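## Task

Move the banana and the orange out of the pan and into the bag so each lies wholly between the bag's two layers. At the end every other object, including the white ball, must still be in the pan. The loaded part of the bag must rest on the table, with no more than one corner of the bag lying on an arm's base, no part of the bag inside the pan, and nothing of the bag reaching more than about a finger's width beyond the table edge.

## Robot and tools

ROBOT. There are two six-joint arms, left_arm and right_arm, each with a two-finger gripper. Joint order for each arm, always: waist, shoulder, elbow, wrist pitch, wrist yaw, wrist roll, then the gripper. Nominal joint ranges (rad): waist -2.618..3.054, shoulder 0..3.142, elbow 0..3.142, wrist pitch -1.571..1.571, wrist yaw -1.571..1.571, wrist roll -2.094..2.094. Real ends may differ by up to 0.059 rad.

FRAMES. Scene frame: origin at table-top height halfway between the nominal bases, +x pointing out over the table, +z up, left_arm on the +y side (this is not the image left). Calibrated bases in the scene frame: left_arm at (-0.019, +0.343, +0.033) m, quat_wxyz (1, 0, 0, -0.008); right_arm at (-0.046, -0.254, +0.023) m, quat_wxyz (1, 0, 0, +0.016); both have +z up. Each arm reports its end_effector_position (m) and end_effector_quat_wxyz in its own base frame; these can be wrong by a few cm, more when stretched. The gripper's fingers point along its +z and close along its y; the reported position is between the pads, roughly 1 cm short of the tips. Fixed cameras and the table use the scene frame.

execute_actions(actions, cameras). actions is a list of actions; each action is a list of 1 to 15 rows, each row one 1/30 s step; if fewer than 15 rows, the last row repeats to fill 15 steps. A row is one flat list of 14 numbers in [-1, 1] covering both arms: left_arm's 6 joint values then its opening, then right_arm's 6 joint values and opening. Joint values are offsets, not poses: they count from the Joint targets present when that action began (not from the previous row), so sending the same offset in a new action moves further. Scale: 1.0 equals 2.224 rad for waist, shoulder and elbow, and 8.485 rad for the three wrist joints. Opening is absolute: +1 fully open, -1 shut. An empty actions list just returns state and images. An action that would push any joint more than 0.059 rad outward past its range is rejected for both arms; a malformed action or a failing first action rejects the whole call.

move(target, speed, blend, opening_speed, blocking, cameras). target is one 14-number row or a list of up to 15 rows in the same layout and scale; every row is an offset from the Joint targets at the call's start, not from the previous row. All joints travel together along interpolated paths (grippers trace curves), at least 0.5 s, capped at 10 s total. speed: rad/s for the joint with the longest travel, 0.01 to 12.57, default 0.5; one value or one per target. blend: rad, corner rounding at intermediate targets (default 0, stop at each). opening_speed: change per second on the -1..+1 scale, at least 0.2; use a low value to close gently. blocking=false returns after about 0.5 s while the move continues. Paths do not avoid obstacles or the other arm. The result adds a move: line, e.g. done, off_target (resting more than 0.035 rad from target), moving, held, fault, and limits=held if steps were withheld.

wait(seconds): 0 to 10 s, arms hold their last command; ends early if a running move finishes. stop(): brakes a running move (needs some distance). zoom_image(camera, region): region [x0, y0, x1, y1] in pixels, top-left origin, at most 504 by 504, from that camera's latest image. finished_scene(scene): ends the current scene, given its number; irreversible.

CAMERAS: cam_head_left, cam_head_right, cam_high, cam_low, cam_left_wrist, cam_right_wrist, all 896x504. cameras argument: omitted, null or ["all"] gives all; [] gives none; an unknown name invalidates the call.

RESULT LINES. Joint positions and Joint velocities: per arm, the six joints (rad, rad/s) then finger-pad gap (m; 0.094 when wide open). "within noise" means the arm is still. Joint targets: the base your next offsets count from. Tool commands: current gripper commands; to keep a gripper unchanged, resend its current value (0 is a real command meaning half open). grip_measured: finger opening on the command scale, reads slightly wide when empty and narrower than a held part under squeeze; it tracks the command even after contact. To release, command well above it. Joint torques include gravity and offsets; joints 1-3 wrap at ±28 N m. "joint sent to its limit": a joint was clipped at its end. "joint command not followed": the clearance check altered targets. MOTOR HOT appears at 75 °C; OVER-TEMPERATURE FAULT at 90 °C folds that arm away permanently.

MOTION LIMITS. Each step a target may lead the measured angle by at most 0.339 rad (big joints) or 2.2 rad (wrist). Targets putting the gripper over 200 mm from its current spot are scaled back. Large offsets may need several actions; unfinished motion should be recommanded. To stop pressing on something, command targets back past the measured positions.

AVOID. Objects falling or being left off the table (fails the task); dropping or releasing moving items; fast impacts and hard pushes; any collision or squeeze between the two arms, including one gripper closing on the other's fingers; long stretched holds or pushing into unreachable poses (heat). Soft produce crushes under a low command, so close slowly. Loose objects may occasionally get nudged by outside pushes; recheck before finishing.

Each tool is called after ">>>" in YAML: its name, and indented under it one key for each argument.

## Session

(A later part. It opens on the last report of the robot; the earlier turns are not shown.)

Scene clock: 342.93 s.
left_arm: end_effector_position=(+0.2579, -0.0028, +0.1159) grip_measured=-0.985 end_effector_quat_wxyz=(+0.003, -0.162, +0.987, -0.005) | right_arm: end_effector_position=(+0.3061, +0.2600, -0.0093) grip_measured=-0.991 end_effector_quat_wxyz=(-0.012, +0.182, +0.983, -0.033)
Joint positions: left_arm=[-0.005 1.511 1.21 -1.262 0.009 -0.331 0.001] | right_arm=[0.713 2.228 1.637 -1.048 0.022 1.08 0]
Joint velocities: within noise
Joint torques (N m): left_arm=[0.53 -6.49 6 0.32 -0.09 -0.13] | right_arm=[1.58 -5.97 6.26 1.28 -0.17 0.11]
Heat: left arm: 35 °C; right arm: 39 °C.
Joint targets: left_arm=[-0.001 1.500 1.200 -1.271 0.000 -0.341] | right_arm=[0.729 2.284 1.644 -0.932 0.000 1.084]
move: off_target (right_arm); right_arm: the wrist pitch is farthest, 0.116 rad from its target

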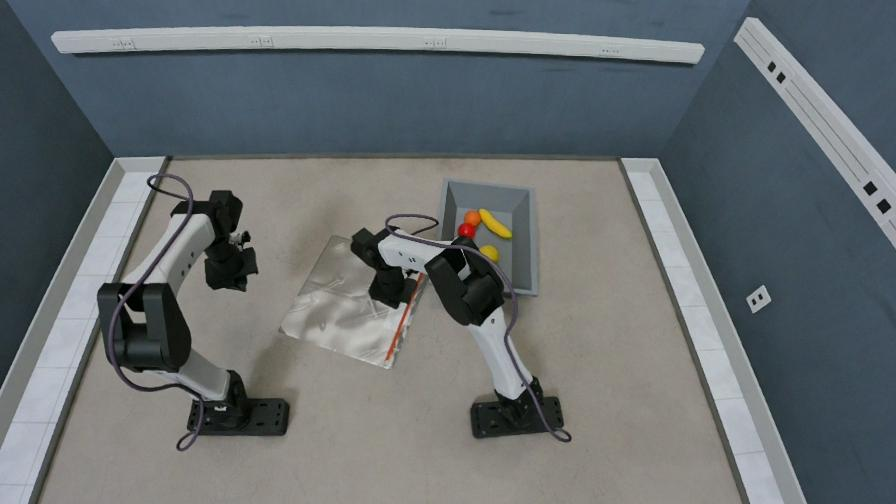

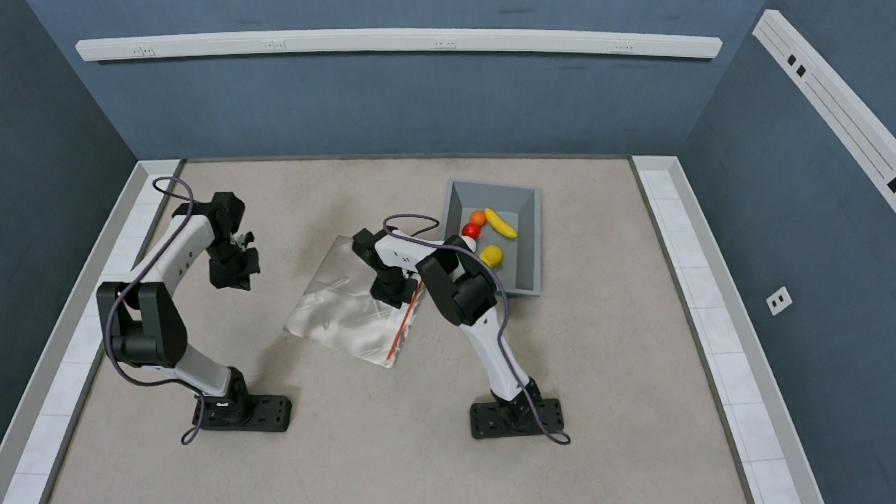

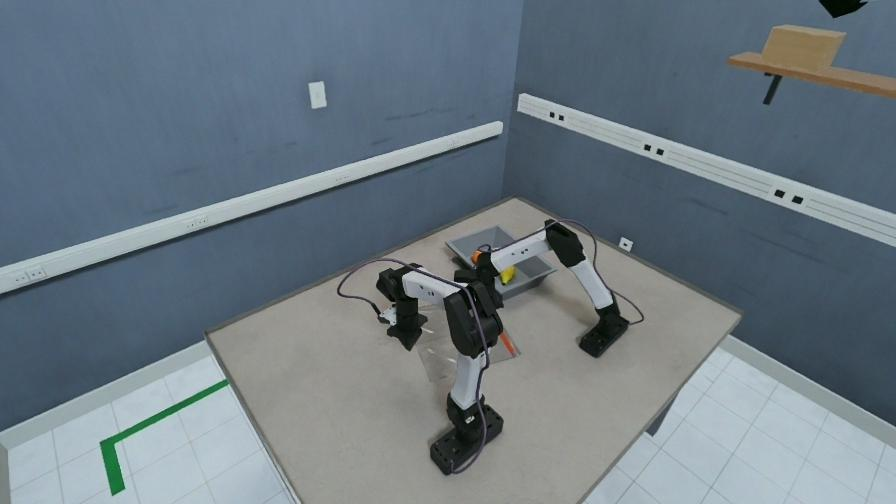

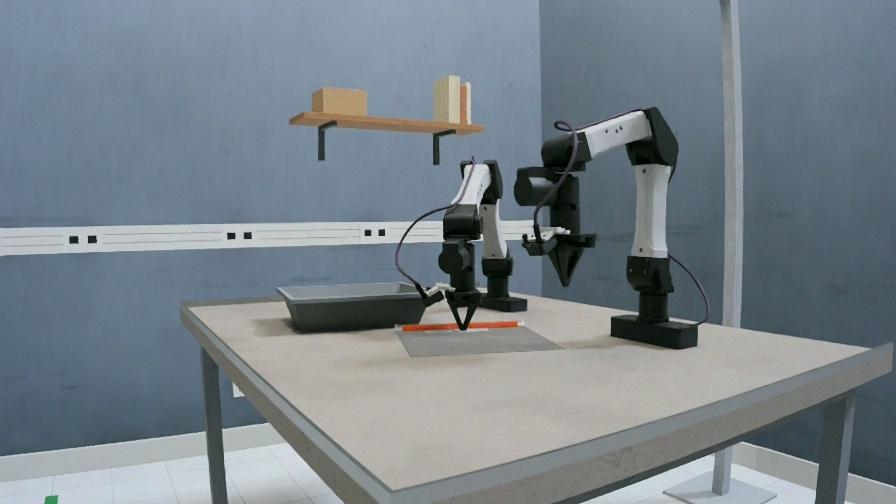

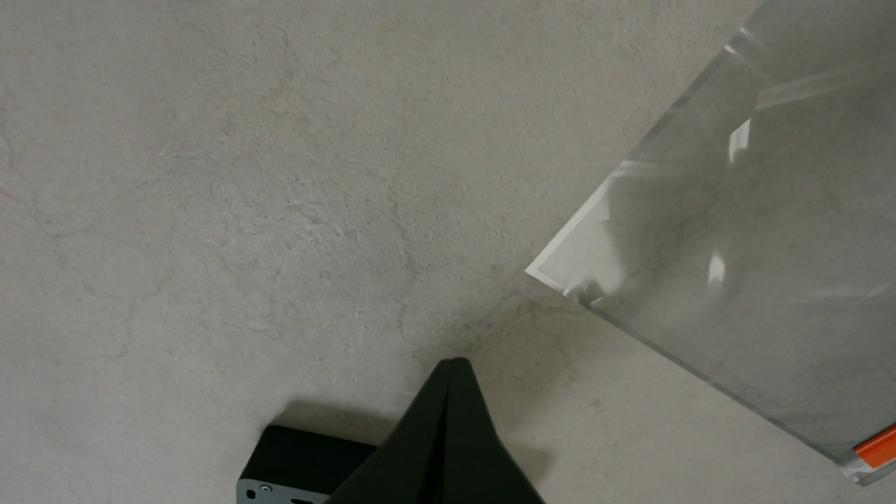

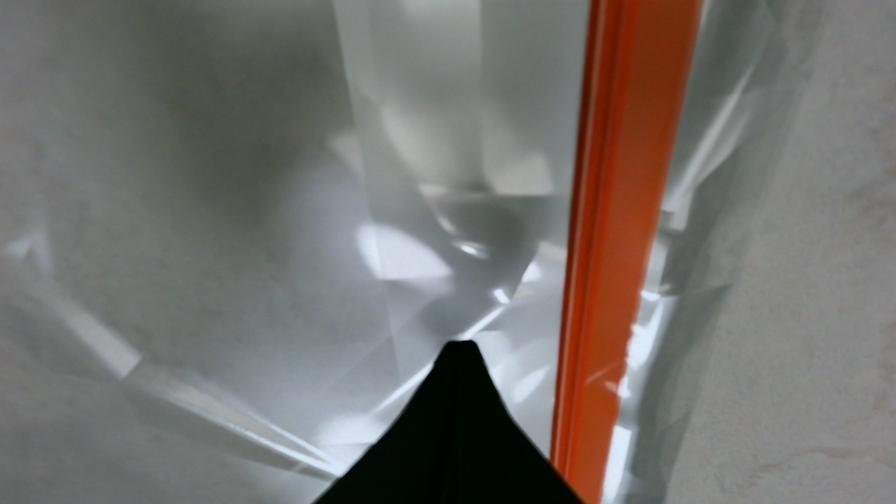

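>>> move:
  target:
    - [0,0,0,0,0,0,-1,-0.036,-0.1383,-0.0321,-0.0277,0,-0.0057,0]
    - [0,0,0,0,0,0,-1,-0.036,-0.089,-0.1283,0.0104,0,-0.0057,0]
    - [0,0,0,0,0,0,-1,-0.036,-0.0672,-0.1449,0.0205,0,-0.0057,0]
  speed: [0.5,0.5,0.3]
  cameras: ["cam_right_wrist"]

>>> move:
  target: [0,0,0,0,0,0,-1,0,0,0,0,0,0,-1]
  opening_speed: 0.5
  cameras: ["cam_right_wrist"]

>>> move:
  target: [0,0,0,0,0,0,-1,0,-0.0711,0.1128,-0.0482,0,0,-1]
  speed: 0.3

>>> zoom_image:
  camera: "cam_low"
  region: [360, 250, 600, 380]

Scene clock: 345.60 s.
left_arm: end_effector_position=(+0.2579, -0.0028, +0.1159) grip_measured=-0.985 end_effector_quat_wxyz=(+0.003, -0.162, +0.987, -0.005) | right_arm: end_effector_position=(+0.3087, +0.2354, -0.0094) grip_measured=-0.001 end_effector_quat_wxyz=(+0.029, +0.185, +0.982, +0.020)
Joint positions: left_arm=[-0.005 1.511 1.21 -1.262 0.009 -0.331 0.001] | right_arm=[0.659 2.062 1.369 -0.809 0.018 1.03 0.047]
Joint velocities: within noise
Joint torques (N m): left_arm=[0.57 -6.49 6.01 0.32 -0.09 -0.14] | right_arm=[-0.91 -3.51 1.11 0.88 -0.13 0.12]
Heat: left arm: 35 °C; right arm: 40 °C.
Joint targets: left_arm=[-0.001 1.500 1.200 -1.271 0.000 -0.341] | right_arm=[0.650 2.135 1.321 -0.758 0.000 1.036]
move: off_target (right_arm); right_arm: the shoulder is farthest, 0.072 rad from its target
Images, in order (width x height): cam_right_wrist 896x504.

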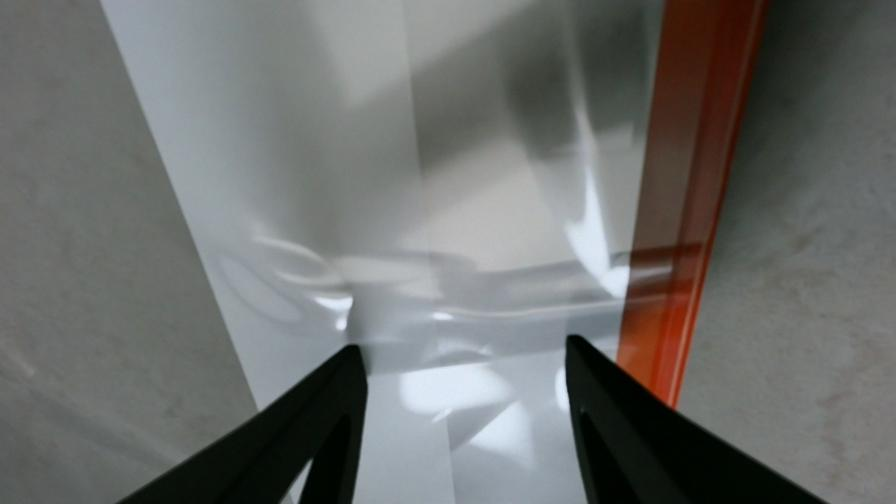

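Scene clock: 347.80 s.
left_arm: end_effector_position=(+0.2579, -0.0028, +0.1159) grip_measured=-0.985 end_effector_quat_wxyz=(+0.003, -0.162, +0.987, -0.005) | right_arm: end_effector_position=(+0.3085, +0.2318, -0.0100) grip_measured=-0.990 end_effector_quat_wxyz=(+0.032, +0.184, +0.982, +0.011)
Joint positions: left_arm=[-0.005 1.511 1.21 -1.262 0.009 -0.331 0.001] | right_arm=[0.659 2.062 1.367 -0.815 0.033 1.03 0]
Joint velocities: within noise
Joint torques (N m): left_arm=[0.55 -6.46 6.02 0.33 -0.11 -0.13] | right_arm=[-0.91 -3.34 1.36 0.95 -0.28 0.12]
Heat: left arm: 35 °C; right arm: 39 °C.
Joint targets: left_arm=[-0.001 1.500 1.200 -1.271 0.000 -0.341] | right_arm=[0.650 2.135 1.322 -0.758 0.000 1.036]
move: off_target (right_arm); right_arm: the shoulder is farthest, 0.073 rad from its target
Images, in order (width x height): cam_right_wrist 896x504.

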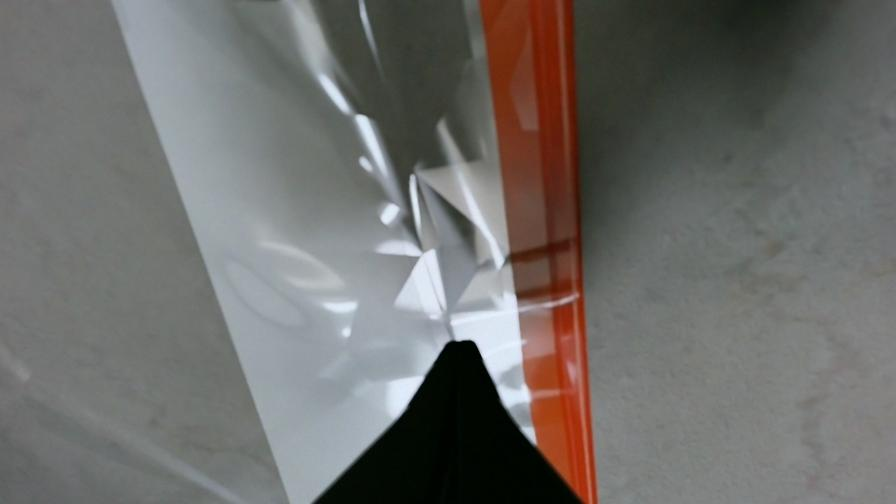

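Scene clock: 349.83 s.
left_arm: end_effector_position=(+0.2579, -0.0028, +0.1159) grip_measured=-0.985 end_effector_quat_wxyz=(+0.003, -0.162, +0.987, -0.005) | right_arm: end_effector_position=(+0.2906, +0.2235, +0.0501) grip_measured=-0.991 end_effector_quat_wxyz=(-0.015, +0.184, +0.983, -0.022)
Joint positions: left_arm=[-0.005 1.511 1.21 -1.262 0.009 -0.331 0.001] | right_arm=[0.659 2.016 1.551 -1.159 0.008 1.03 0]
Joint velocities: within noise
Joint torques (N m): left_arm=[0.51 -6.5 6.01 0.33 -0.11 -0.13] | right_arm=[-0.92 -13 7.87 0.08 -0.05 0.12]
Heat: left arm: 35 °C; right arm: 40 °C.
Joint targets: left_arm=[-0.001 1.500 1.200 -1.271 0.000 -0.341] | right_arm=[0.650 1.977 1.572 -1.167 0.000 1.036]
move: off_target (right_arm); right_arm: the shoulder is farthest, 0.039 rad from its target

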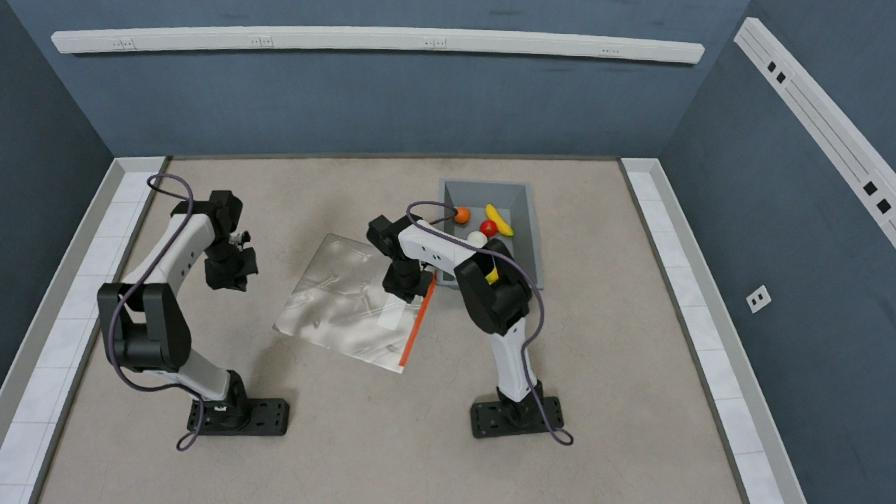

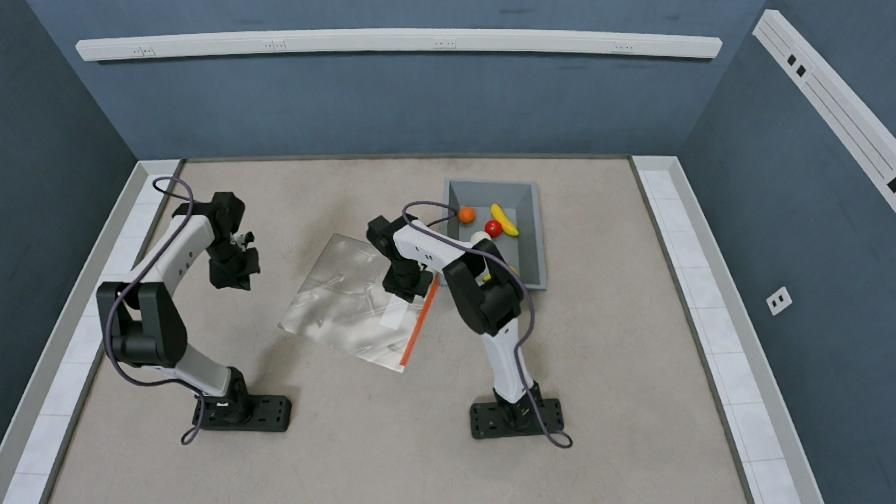

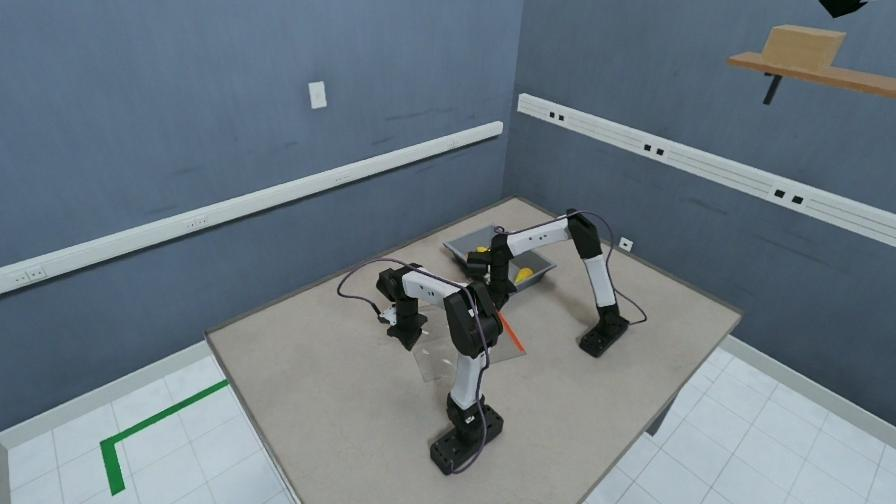

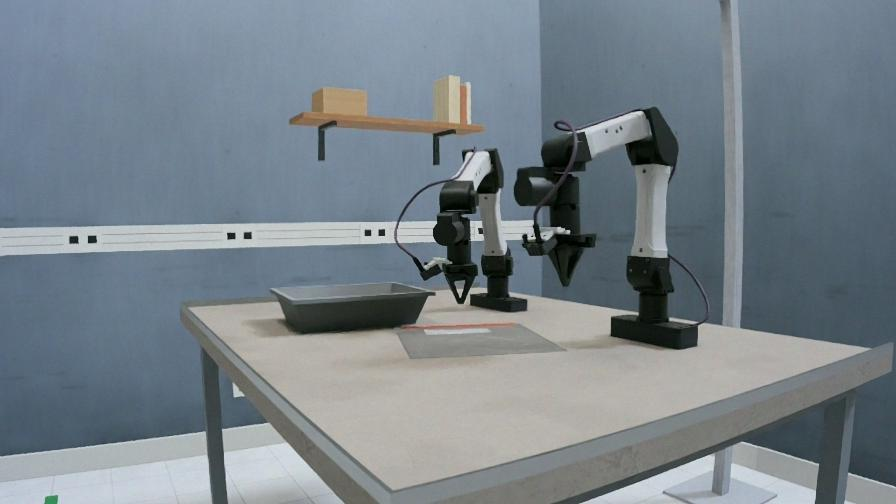

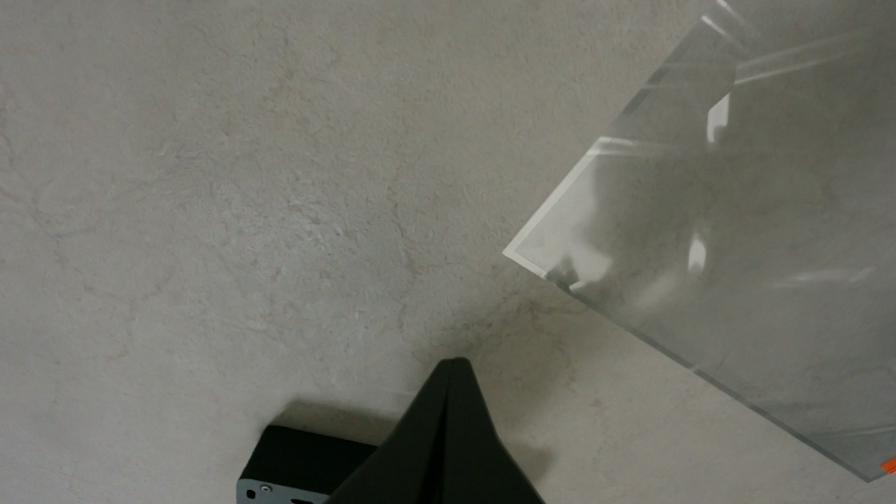

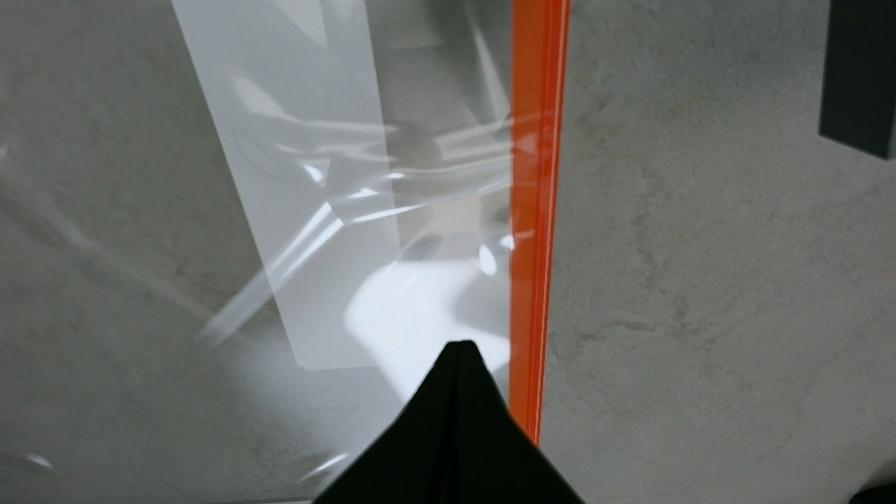

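Scaled by 2.100 from the camera's 896x504 image, which has a finer 1280x720 frame.

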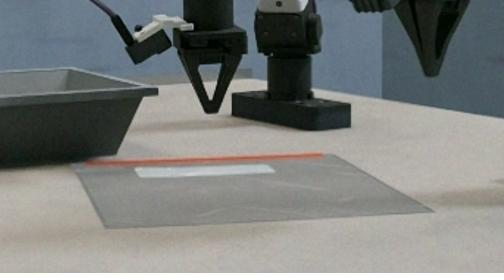

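>>> move:
  target:
    - [-0.138,0.0832,0.0832,0.0253,0,0.0425,0,0,0,0,0,0,0,-1]
    - [-0.138,0.2266,0.0138,0.0557,0,0.0425,0,0,0,0,0,0,0,-1]
    - [-0.138,0.2603,-0.0086,0.0705,0,0.0425,0,0,0,0,0,0,0,-1]
    - [-0.138,0.2603,-0.0086,0.0705,0,0.0425,-1,0,0,0,0,0,0,-1]
    - [-0.0225,0.2443,0.0408,0.0534,0,0.072,-1,0,0,0,0,0,0,-1]
  speed: [0.8,0.5,0.3,0.3,0.2]
  opening_speed: 0.6
  cameras: ["cam_head_left","cam_left_wrist","cam_right_wrist"]

>>> zoom_image:
  camera: "cam_head_left"
  region: [230, 190, 560, 400]

Scene clock: 356.67 s.
left_arm: end_effector_position=(+0.3608, -0.0228, -0.0165) grip_measured=-0.981 end_effector_quat_wxyz=(+0.013, +0.155, +0.988, -0.008) | right_arm: end_effector_position=(+0.2904, +0.2234, +0.0501) grip_measured=-0.991 end_effector_quat_wxyz=(-0.015, +0.184, +0.983, -0.023)
Joint positions: left_arm=[-0.054 2.02 1.275 -0.801 0.019 0.258 0.001] | right_arm=[0.659 2.016 1.551 -1.16 0.007 1.03 0]
Joint velocities: within noise
Joint torques (N m): left_arm=[0.44 -7.66 7.77 0.27 -0.15 0.08] | right_arm=[-0.91 -13.03 7.87 0.08 -0.04 0.13]
Heat: left arm: 35 °C; right arm: 41 °C.
Joint targets: left_arm=[-0.051 2.043 1.291 -0.818 -0.001 0.270] | right_arm=[0.650 1.977 1.572 -1.167 0.000 1.036]
move: off_target (right_arm); target 4's new numbers were sent with left_arm's wrist pitch 0.136 rad from that target; right_arm: the shoulder is farthest, 0.039 rad from its target
Images, in order (width x height): cam_head_left 896x504, cam_left_wrist 896x504, cam_right_wrist 896x504.

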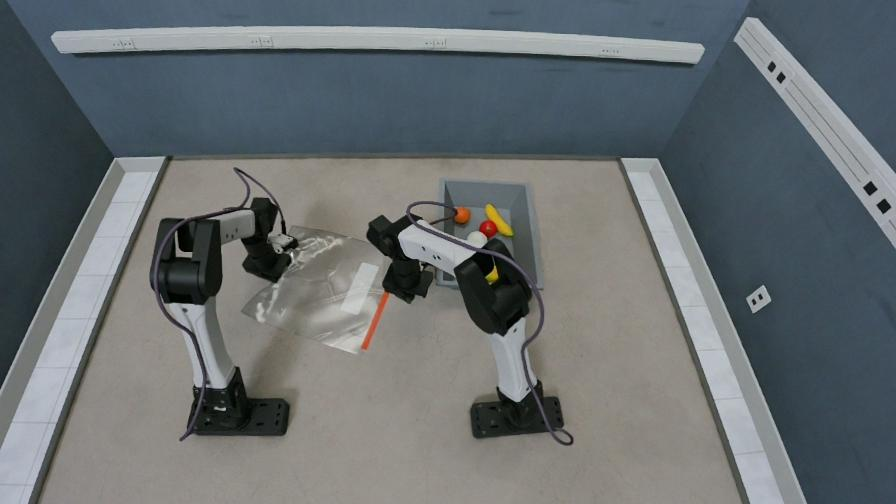

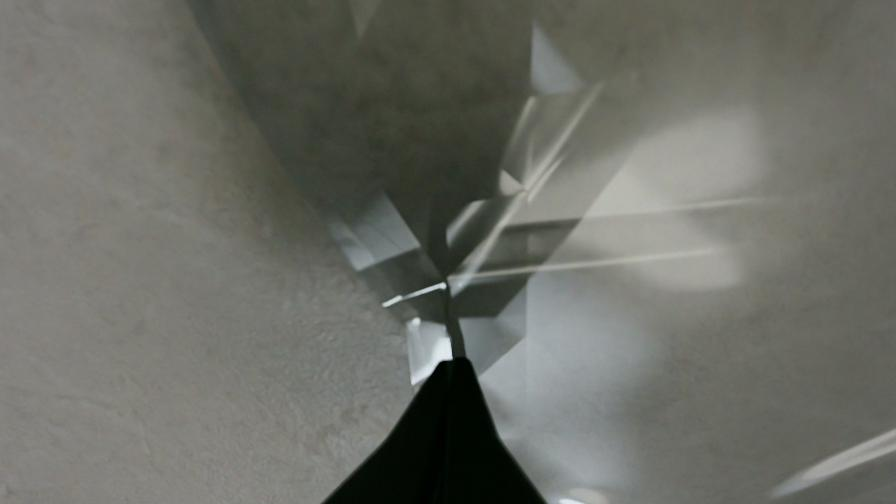

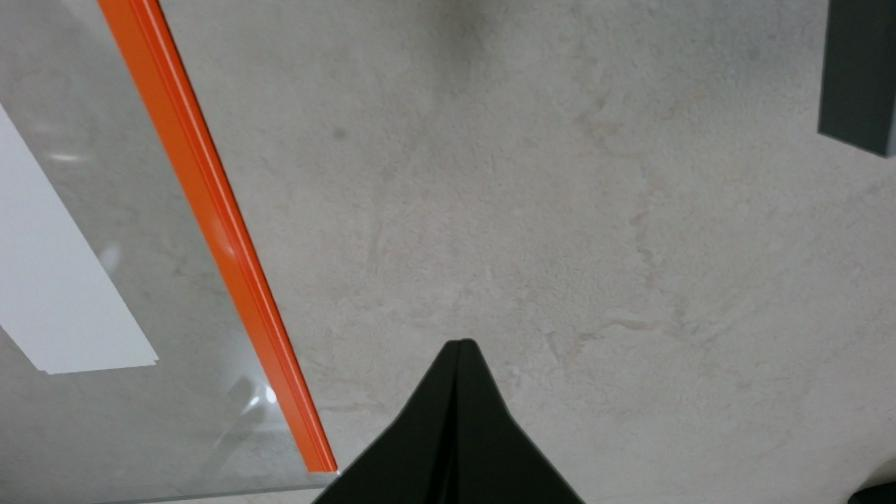

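Scaled by 1.527 from the camera's 896x504 image, which has a finer 1280x720 frame.

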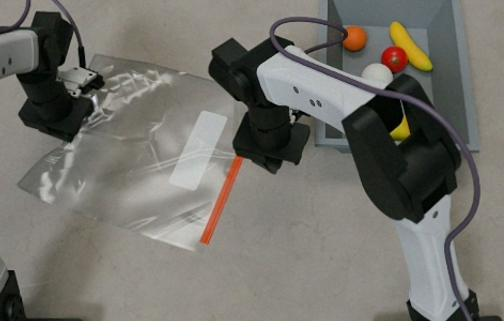

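>>> move:
  target:
    - [0,0,0,0,0,0,-1,0.0468,0.0895,0.1177,-0.0073,0,0.0047,0]
    - [0,0,0,0,0,0,-1,0.0468,0.1245,0.0283,0.0253,0,0.0047,0]
  speed: 0.5
  cameras: ["cam_head_left","cam_right_wrist"]

Scene clock: 359.23 s.
left_arm: end_effector_position=(+0.3607, -0.0227, -0.0165) grip_measured=-0.981 end_effector_quat_wxyz=(+0.013, +0.156, +0.988, -0.008) | right_arm: end_effector_position=(+0.3057, +0.2848, -0.0079) grip_measured=-0.001 end_effector_quat_wxyz=(-0.001, +0.158, +0.987, -0.005)
Joint positions: left_arm=[-0.054 2.02 1.275 -0.801 0.019 0.258 0.001] | right_arm=[0.752 2.233 1.654 -1.001 0.005 1.069 0.047]
Joint velocities: within noise
Joint torques (N m): left_arm=[0.5 -7.71 7.76 0.27 -0.14 0.07] | right_arm=[0.12 -9.22 4.16 0.74 -0.04 0.12]
Heat: left arm: 35 °C; right arm: 41 °C.
Joint targets: left_arm=[-0.051 2.043 1.290 -0.818 0.000 0.270] | right_arm=[0.753 2.254 1.635 -0.952 0.000 1.076]
move: off_target (right_arm); right_arm: the wrist pitch is farthest, 0.049 rad from its target
Images, in order (width x height): cam_head_left 896x504, cam_right_wrist 896x504.

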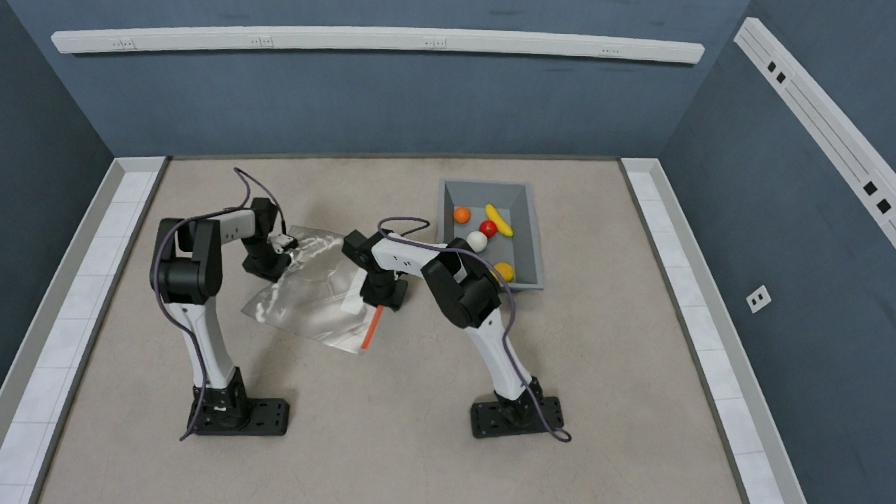

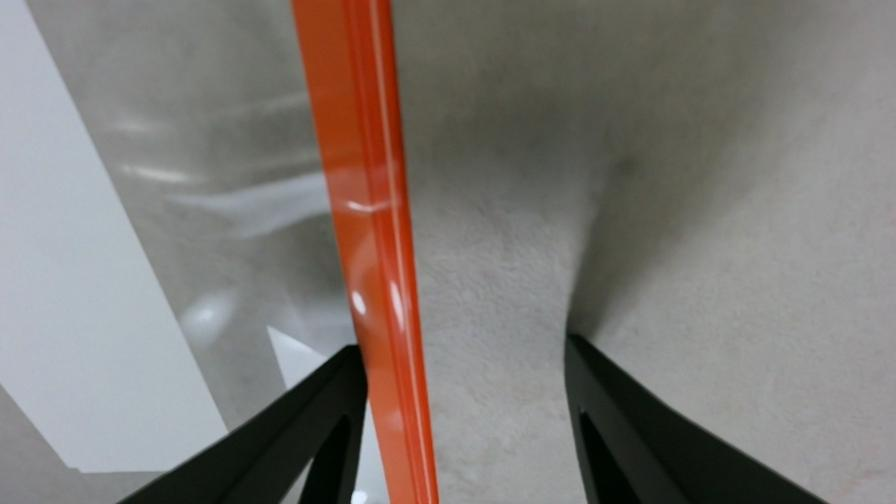

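>>> move:
  target:
    - [0,0,0,0,0,0,-1,0.0054,0.012,0.028,-0.004,0,0,0]
    - [0,0,0,0,0,0,-1,0.0054,0.032,0.006,0.0068,0,0,0]
    - [0,0,0,0,0,0,-1,0.0054,0.032,0.006,0.0068,0,0,-1]
  speed: [0.4,0.3,0.3]
  opening_speed: 0.5
  cameras: ["cam_head_left","cam_right_wrist"]

>>> move:
  target: [0,0,0,0,0,0,-1,0,-0.053,0.1065,-0.042,0,0,-1]
  speed: 0.3
  cameras: ["cam_head_left","cam_low","cam_right_wrist"]

>>> zoom_image:
  camera: "cam_low"
  region: [360, 250, 600, 380]

Scene clock: 362.60 s.
left_arm: end_effector_position=(+0.3607, -0.0226, -0.0165) grip_measured=-0.981 end_effector_quat_wxyz=(+0.013, +0.156, +0.988, -0.008) | right_arm: end_effector_position=(+0.3164, +0.3072, -0.0092) grip_measured=-0.990 end_effector_quat_wxyz=(+0.013, +0.152, +0.988, +0.032)
Joint positions: left_arm=[-0.054 2.02 1.275 -0.801 0.018 0.258 0.001] | right_arm=[0.763 2.251 1.677 -0.929 -0.018 1.069 0]
Joint velocities: within noise
Joint torques (N m): left_arm=[0.46 -7.69 7.73 0.27 -0.14 0.06] | right_arm=[0.21 -4.92 3.19 0.74 0.19 0.11]
Heat: left arm: 35 °C; right arm: 41 °C.
Joint targets: left_arm=[-0.051 2.043 1.290 -0.818 -0.001 0.270] | right_arm=[0.765 2.325 1.648 -0.894 0.000 1.076]
move: off_target (right_arm); target 3's new numbers were sent with right_arm's wrist pitch 0.112 rad from that target; right_arm: the shoulder is farthest, 0.074 rad from its target
Images, in order (width x height): cam_head_left 896x504, cam_right_wrist 896x504.

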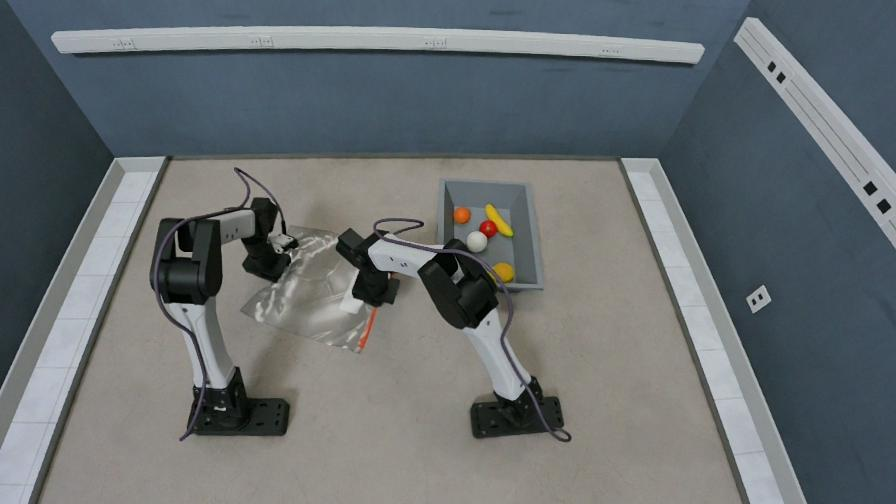

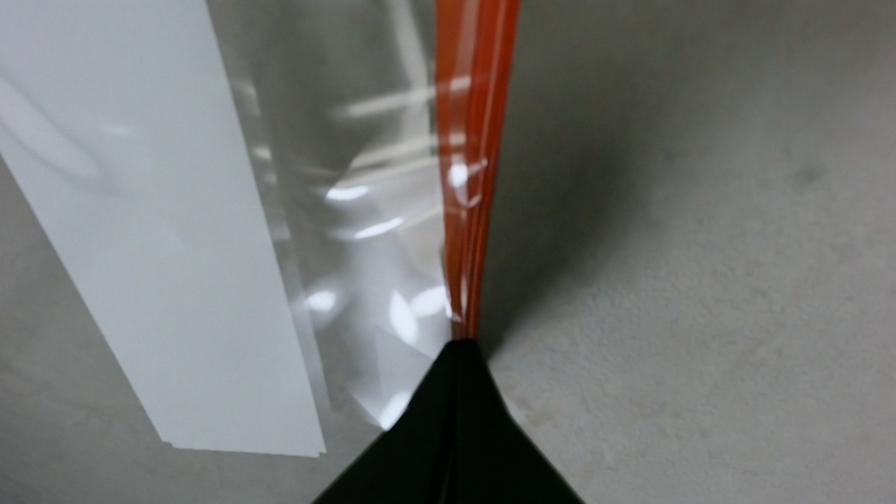

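Scene clock: 364.47 s.
left_arm: end_effector_position=(+0.3607, -0.0226, -0.0165) grip_measured=-0.981 end_effector_quat_wxyz=(+0.013, +0.156, +0.988, -0.008) | right_arm: end_effector_position=(+0.3020, +0.2915, +0.0326) grip_measured=-0.991 end_effector_quat_wxyz=(-0.025, +0.153, +0.988, -0.024)
Joint positions: left_arm=[-0.054 2.02 1.275 -0.801 0.018 0.259 0.001] | right_arm=[0.763 2.259 1.861 -1.243 -0.01 1.07 0]
Joint velocities: within noise
Joint torques (N m): left_arm=[0.46 -7.69 7.76 0.26 -0.13 0.06] | right_arm=[0.23 -16.01 8.18 0.03 0.11 0.12]
Heat: left arm: 35 °C; right arm: 42 °C.
Joint targets: left_arm=[-0.051 2.043 1.290 -0.818 -0.001 0.270] | right_arm=[0.765 2.207 1.885 -1.251 0.000 1.076]
move: off_target (right_arm); right_arm: the shoulder is farthest, 0.052 rad from its target
Images, in order (width x height): cam_head_left 896x504, cam_low 896x504, cam_right_wrist 896x504.

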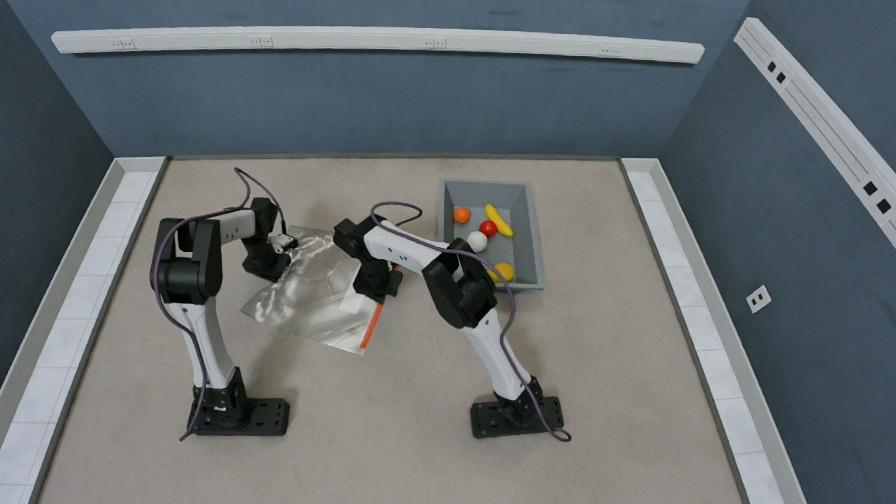

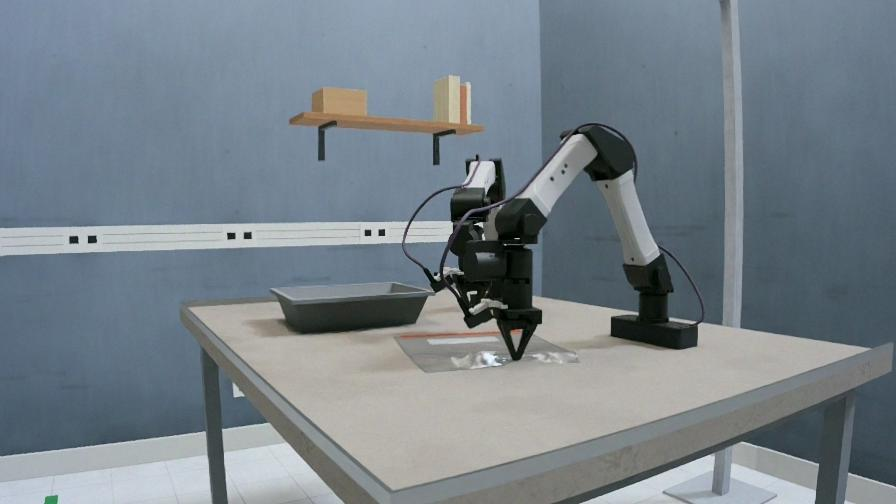

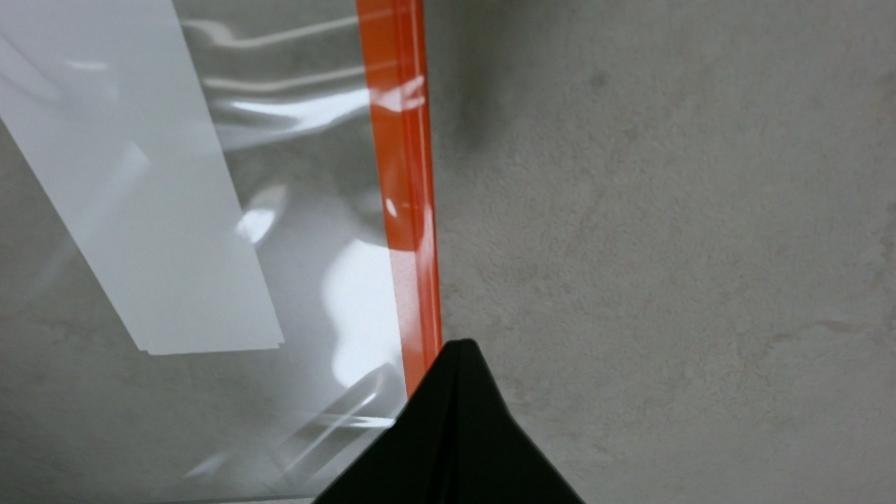

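Scaled by 2.100 from the camera's 896x504 image, which has a finer 1280x720 frame.

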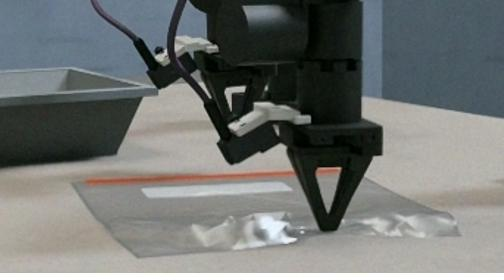

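>>> move:
  target:
    - [0,0,0,0,0,0,-1,0.004,0.041,-0.08,0.032,0,0,-0.1]
    - [0,0,0,0,0,0,-1,0.004,0.072,-0.108,0.0476,0,0,-0.1]
    - [0,0,0,0,0,0,-1,0.004,0.072,-0.108,0.0476,0,0,-1]
  speed: [0.4,0.3,0.3]
  opening_speed: 0.5
  cameras: ["cam_right_wrist"]

>>> move:
  target: [0,0,0,0,0,0,-1,0,-0.063,0.1075,-0.046,0,0,-1]
  speed: 0.2
  cameras: ["cam_head_left","cam_low","cam_right_wrist"]

>>> zoom_image:
  camera: "cam_low"
  region: [360, 250, 600, 380]

Scene clock: 368.73 s.
left_arm: end_effector_position=(+0.3607, -0.0226, -0.0165) grip_measured=-0.981 end_effector_quat_wxyz=(+0.013, +0.156, +0.988, -0.008) | right_arm: end_effector_position=(+0.3126, +0.3051, -0.0104) grip_measured=-0.990 end_effector_quat_wxyz=(+0.009, +0.150, +0.989, +0.019)
Joint positions: left_arm=[-0.054 2.02 1.275 -0.801 0.018 0.259 0.001] | right_arm=[0.77 2.26 1.689 -0.958 -0.009 1.07 0]
Joint velocities: within noise
Joint torques (N m): left_arm=[0.5 -7.68 7.79 0.28 -0.14 0.06] | right_arm=[0.51 -2.07 1.68 1.45 0.11 0.11]
Heat: left arm: 35 °C; right arm: 41 °C.
Joint targets: left_arm=[-0.051 2.043 1.290 -0.818 -0.001 0.270] | right_arm=[0.775 2.367 1.645 -0.847 0.000 1.076]
move: off_target (right_arm); target 3's new numbers were sent with right_arm's wrist pitch 0.178 rad from that target; right_arm: the wrist pitch is farthest, 0.111 rad from its target
Images, in order (width x height): cam_right_wrist 896x504.

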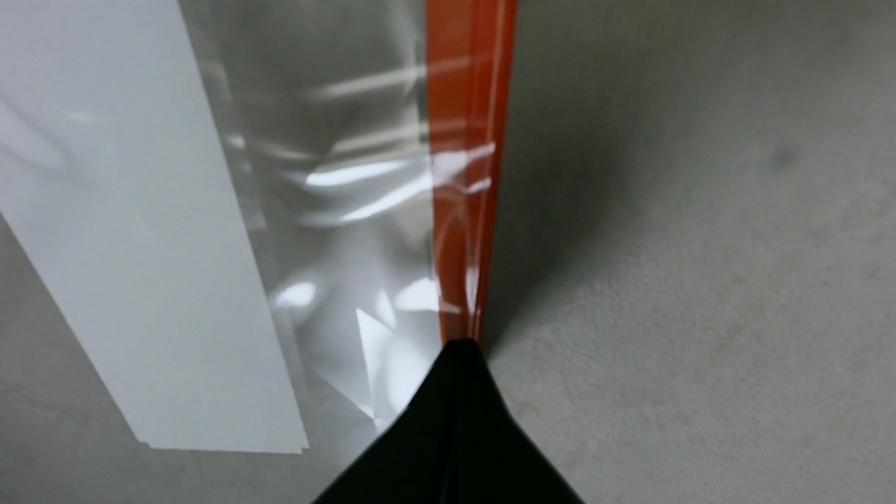

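Scene clock: 371.30 s.
left_arm: end_effector_position=(+0.3607, -0.0226, -0.0165) grip_measured=-0.981 end_effector_quat_wxyz=(+0.013, +0.156, +0.988, -0.008) | right_arm: end_effector_position=(+0.3013, +0.2941, +0.0237) grip_measured=-0.991 end_effector_quat_wxyz=(-0.027, +0.150, +0.988, -0.028)
Joint positions: left_arm=[-0.054 2.02 1.275 -0.801 0.018 0.259 0.001] | right_arm=[0.77 2.28 1.86 -1.229 -0.009 1.07 0]
Joint velocities: within noise
Joint torques (N m): left_arm=[0.53 -7.72 7.76 0.27 -0.15 0.07] | right_arm=[0.53 -16.18 8.14 -0.02 0.11 0.14]
Heat: left arm: 35 °C; right arm: 42 °C.
Joint targets: left_arm=[-0.051 2.043 1.290 -0.818 0.000 0.270] | right_arm=[0.775 2.227 1.884 -1.237 0.000 1.076]
move: off_target (right_arm); right_arm: the shoulder is farthest, 0.053 rad from its target
Images, in order (width x height): cam_head_left 896x504, cam_low 896x504, cam_right_wrist 896x504.

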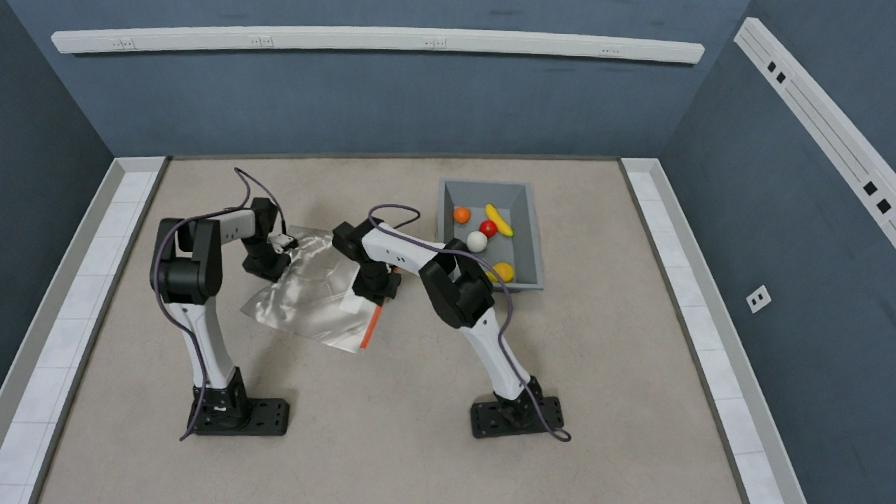

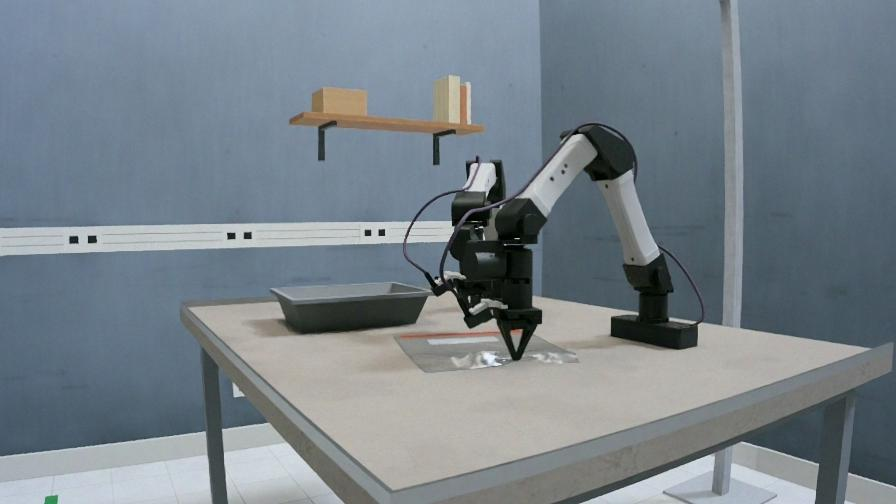

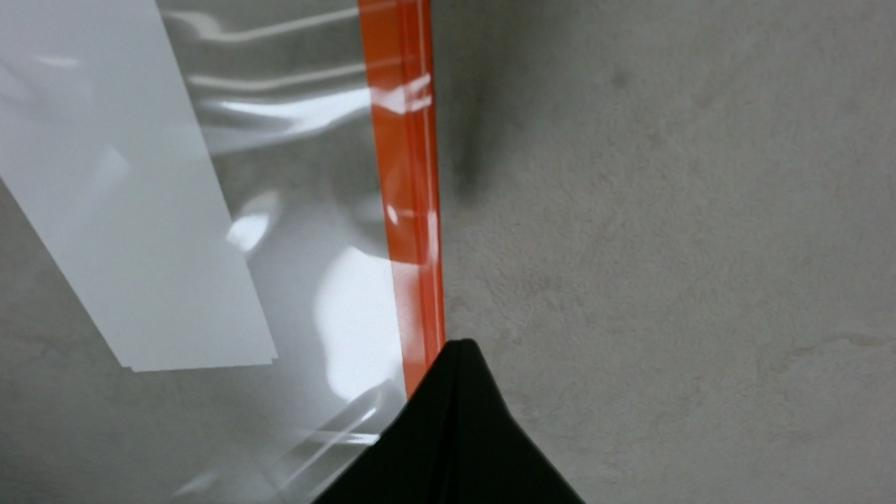

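Scaled by 2.100 from the camera's 896x504 image, which has a finer 1280x720 frame.

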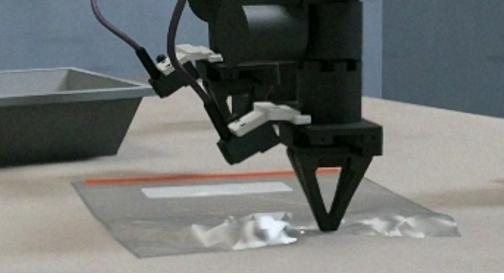

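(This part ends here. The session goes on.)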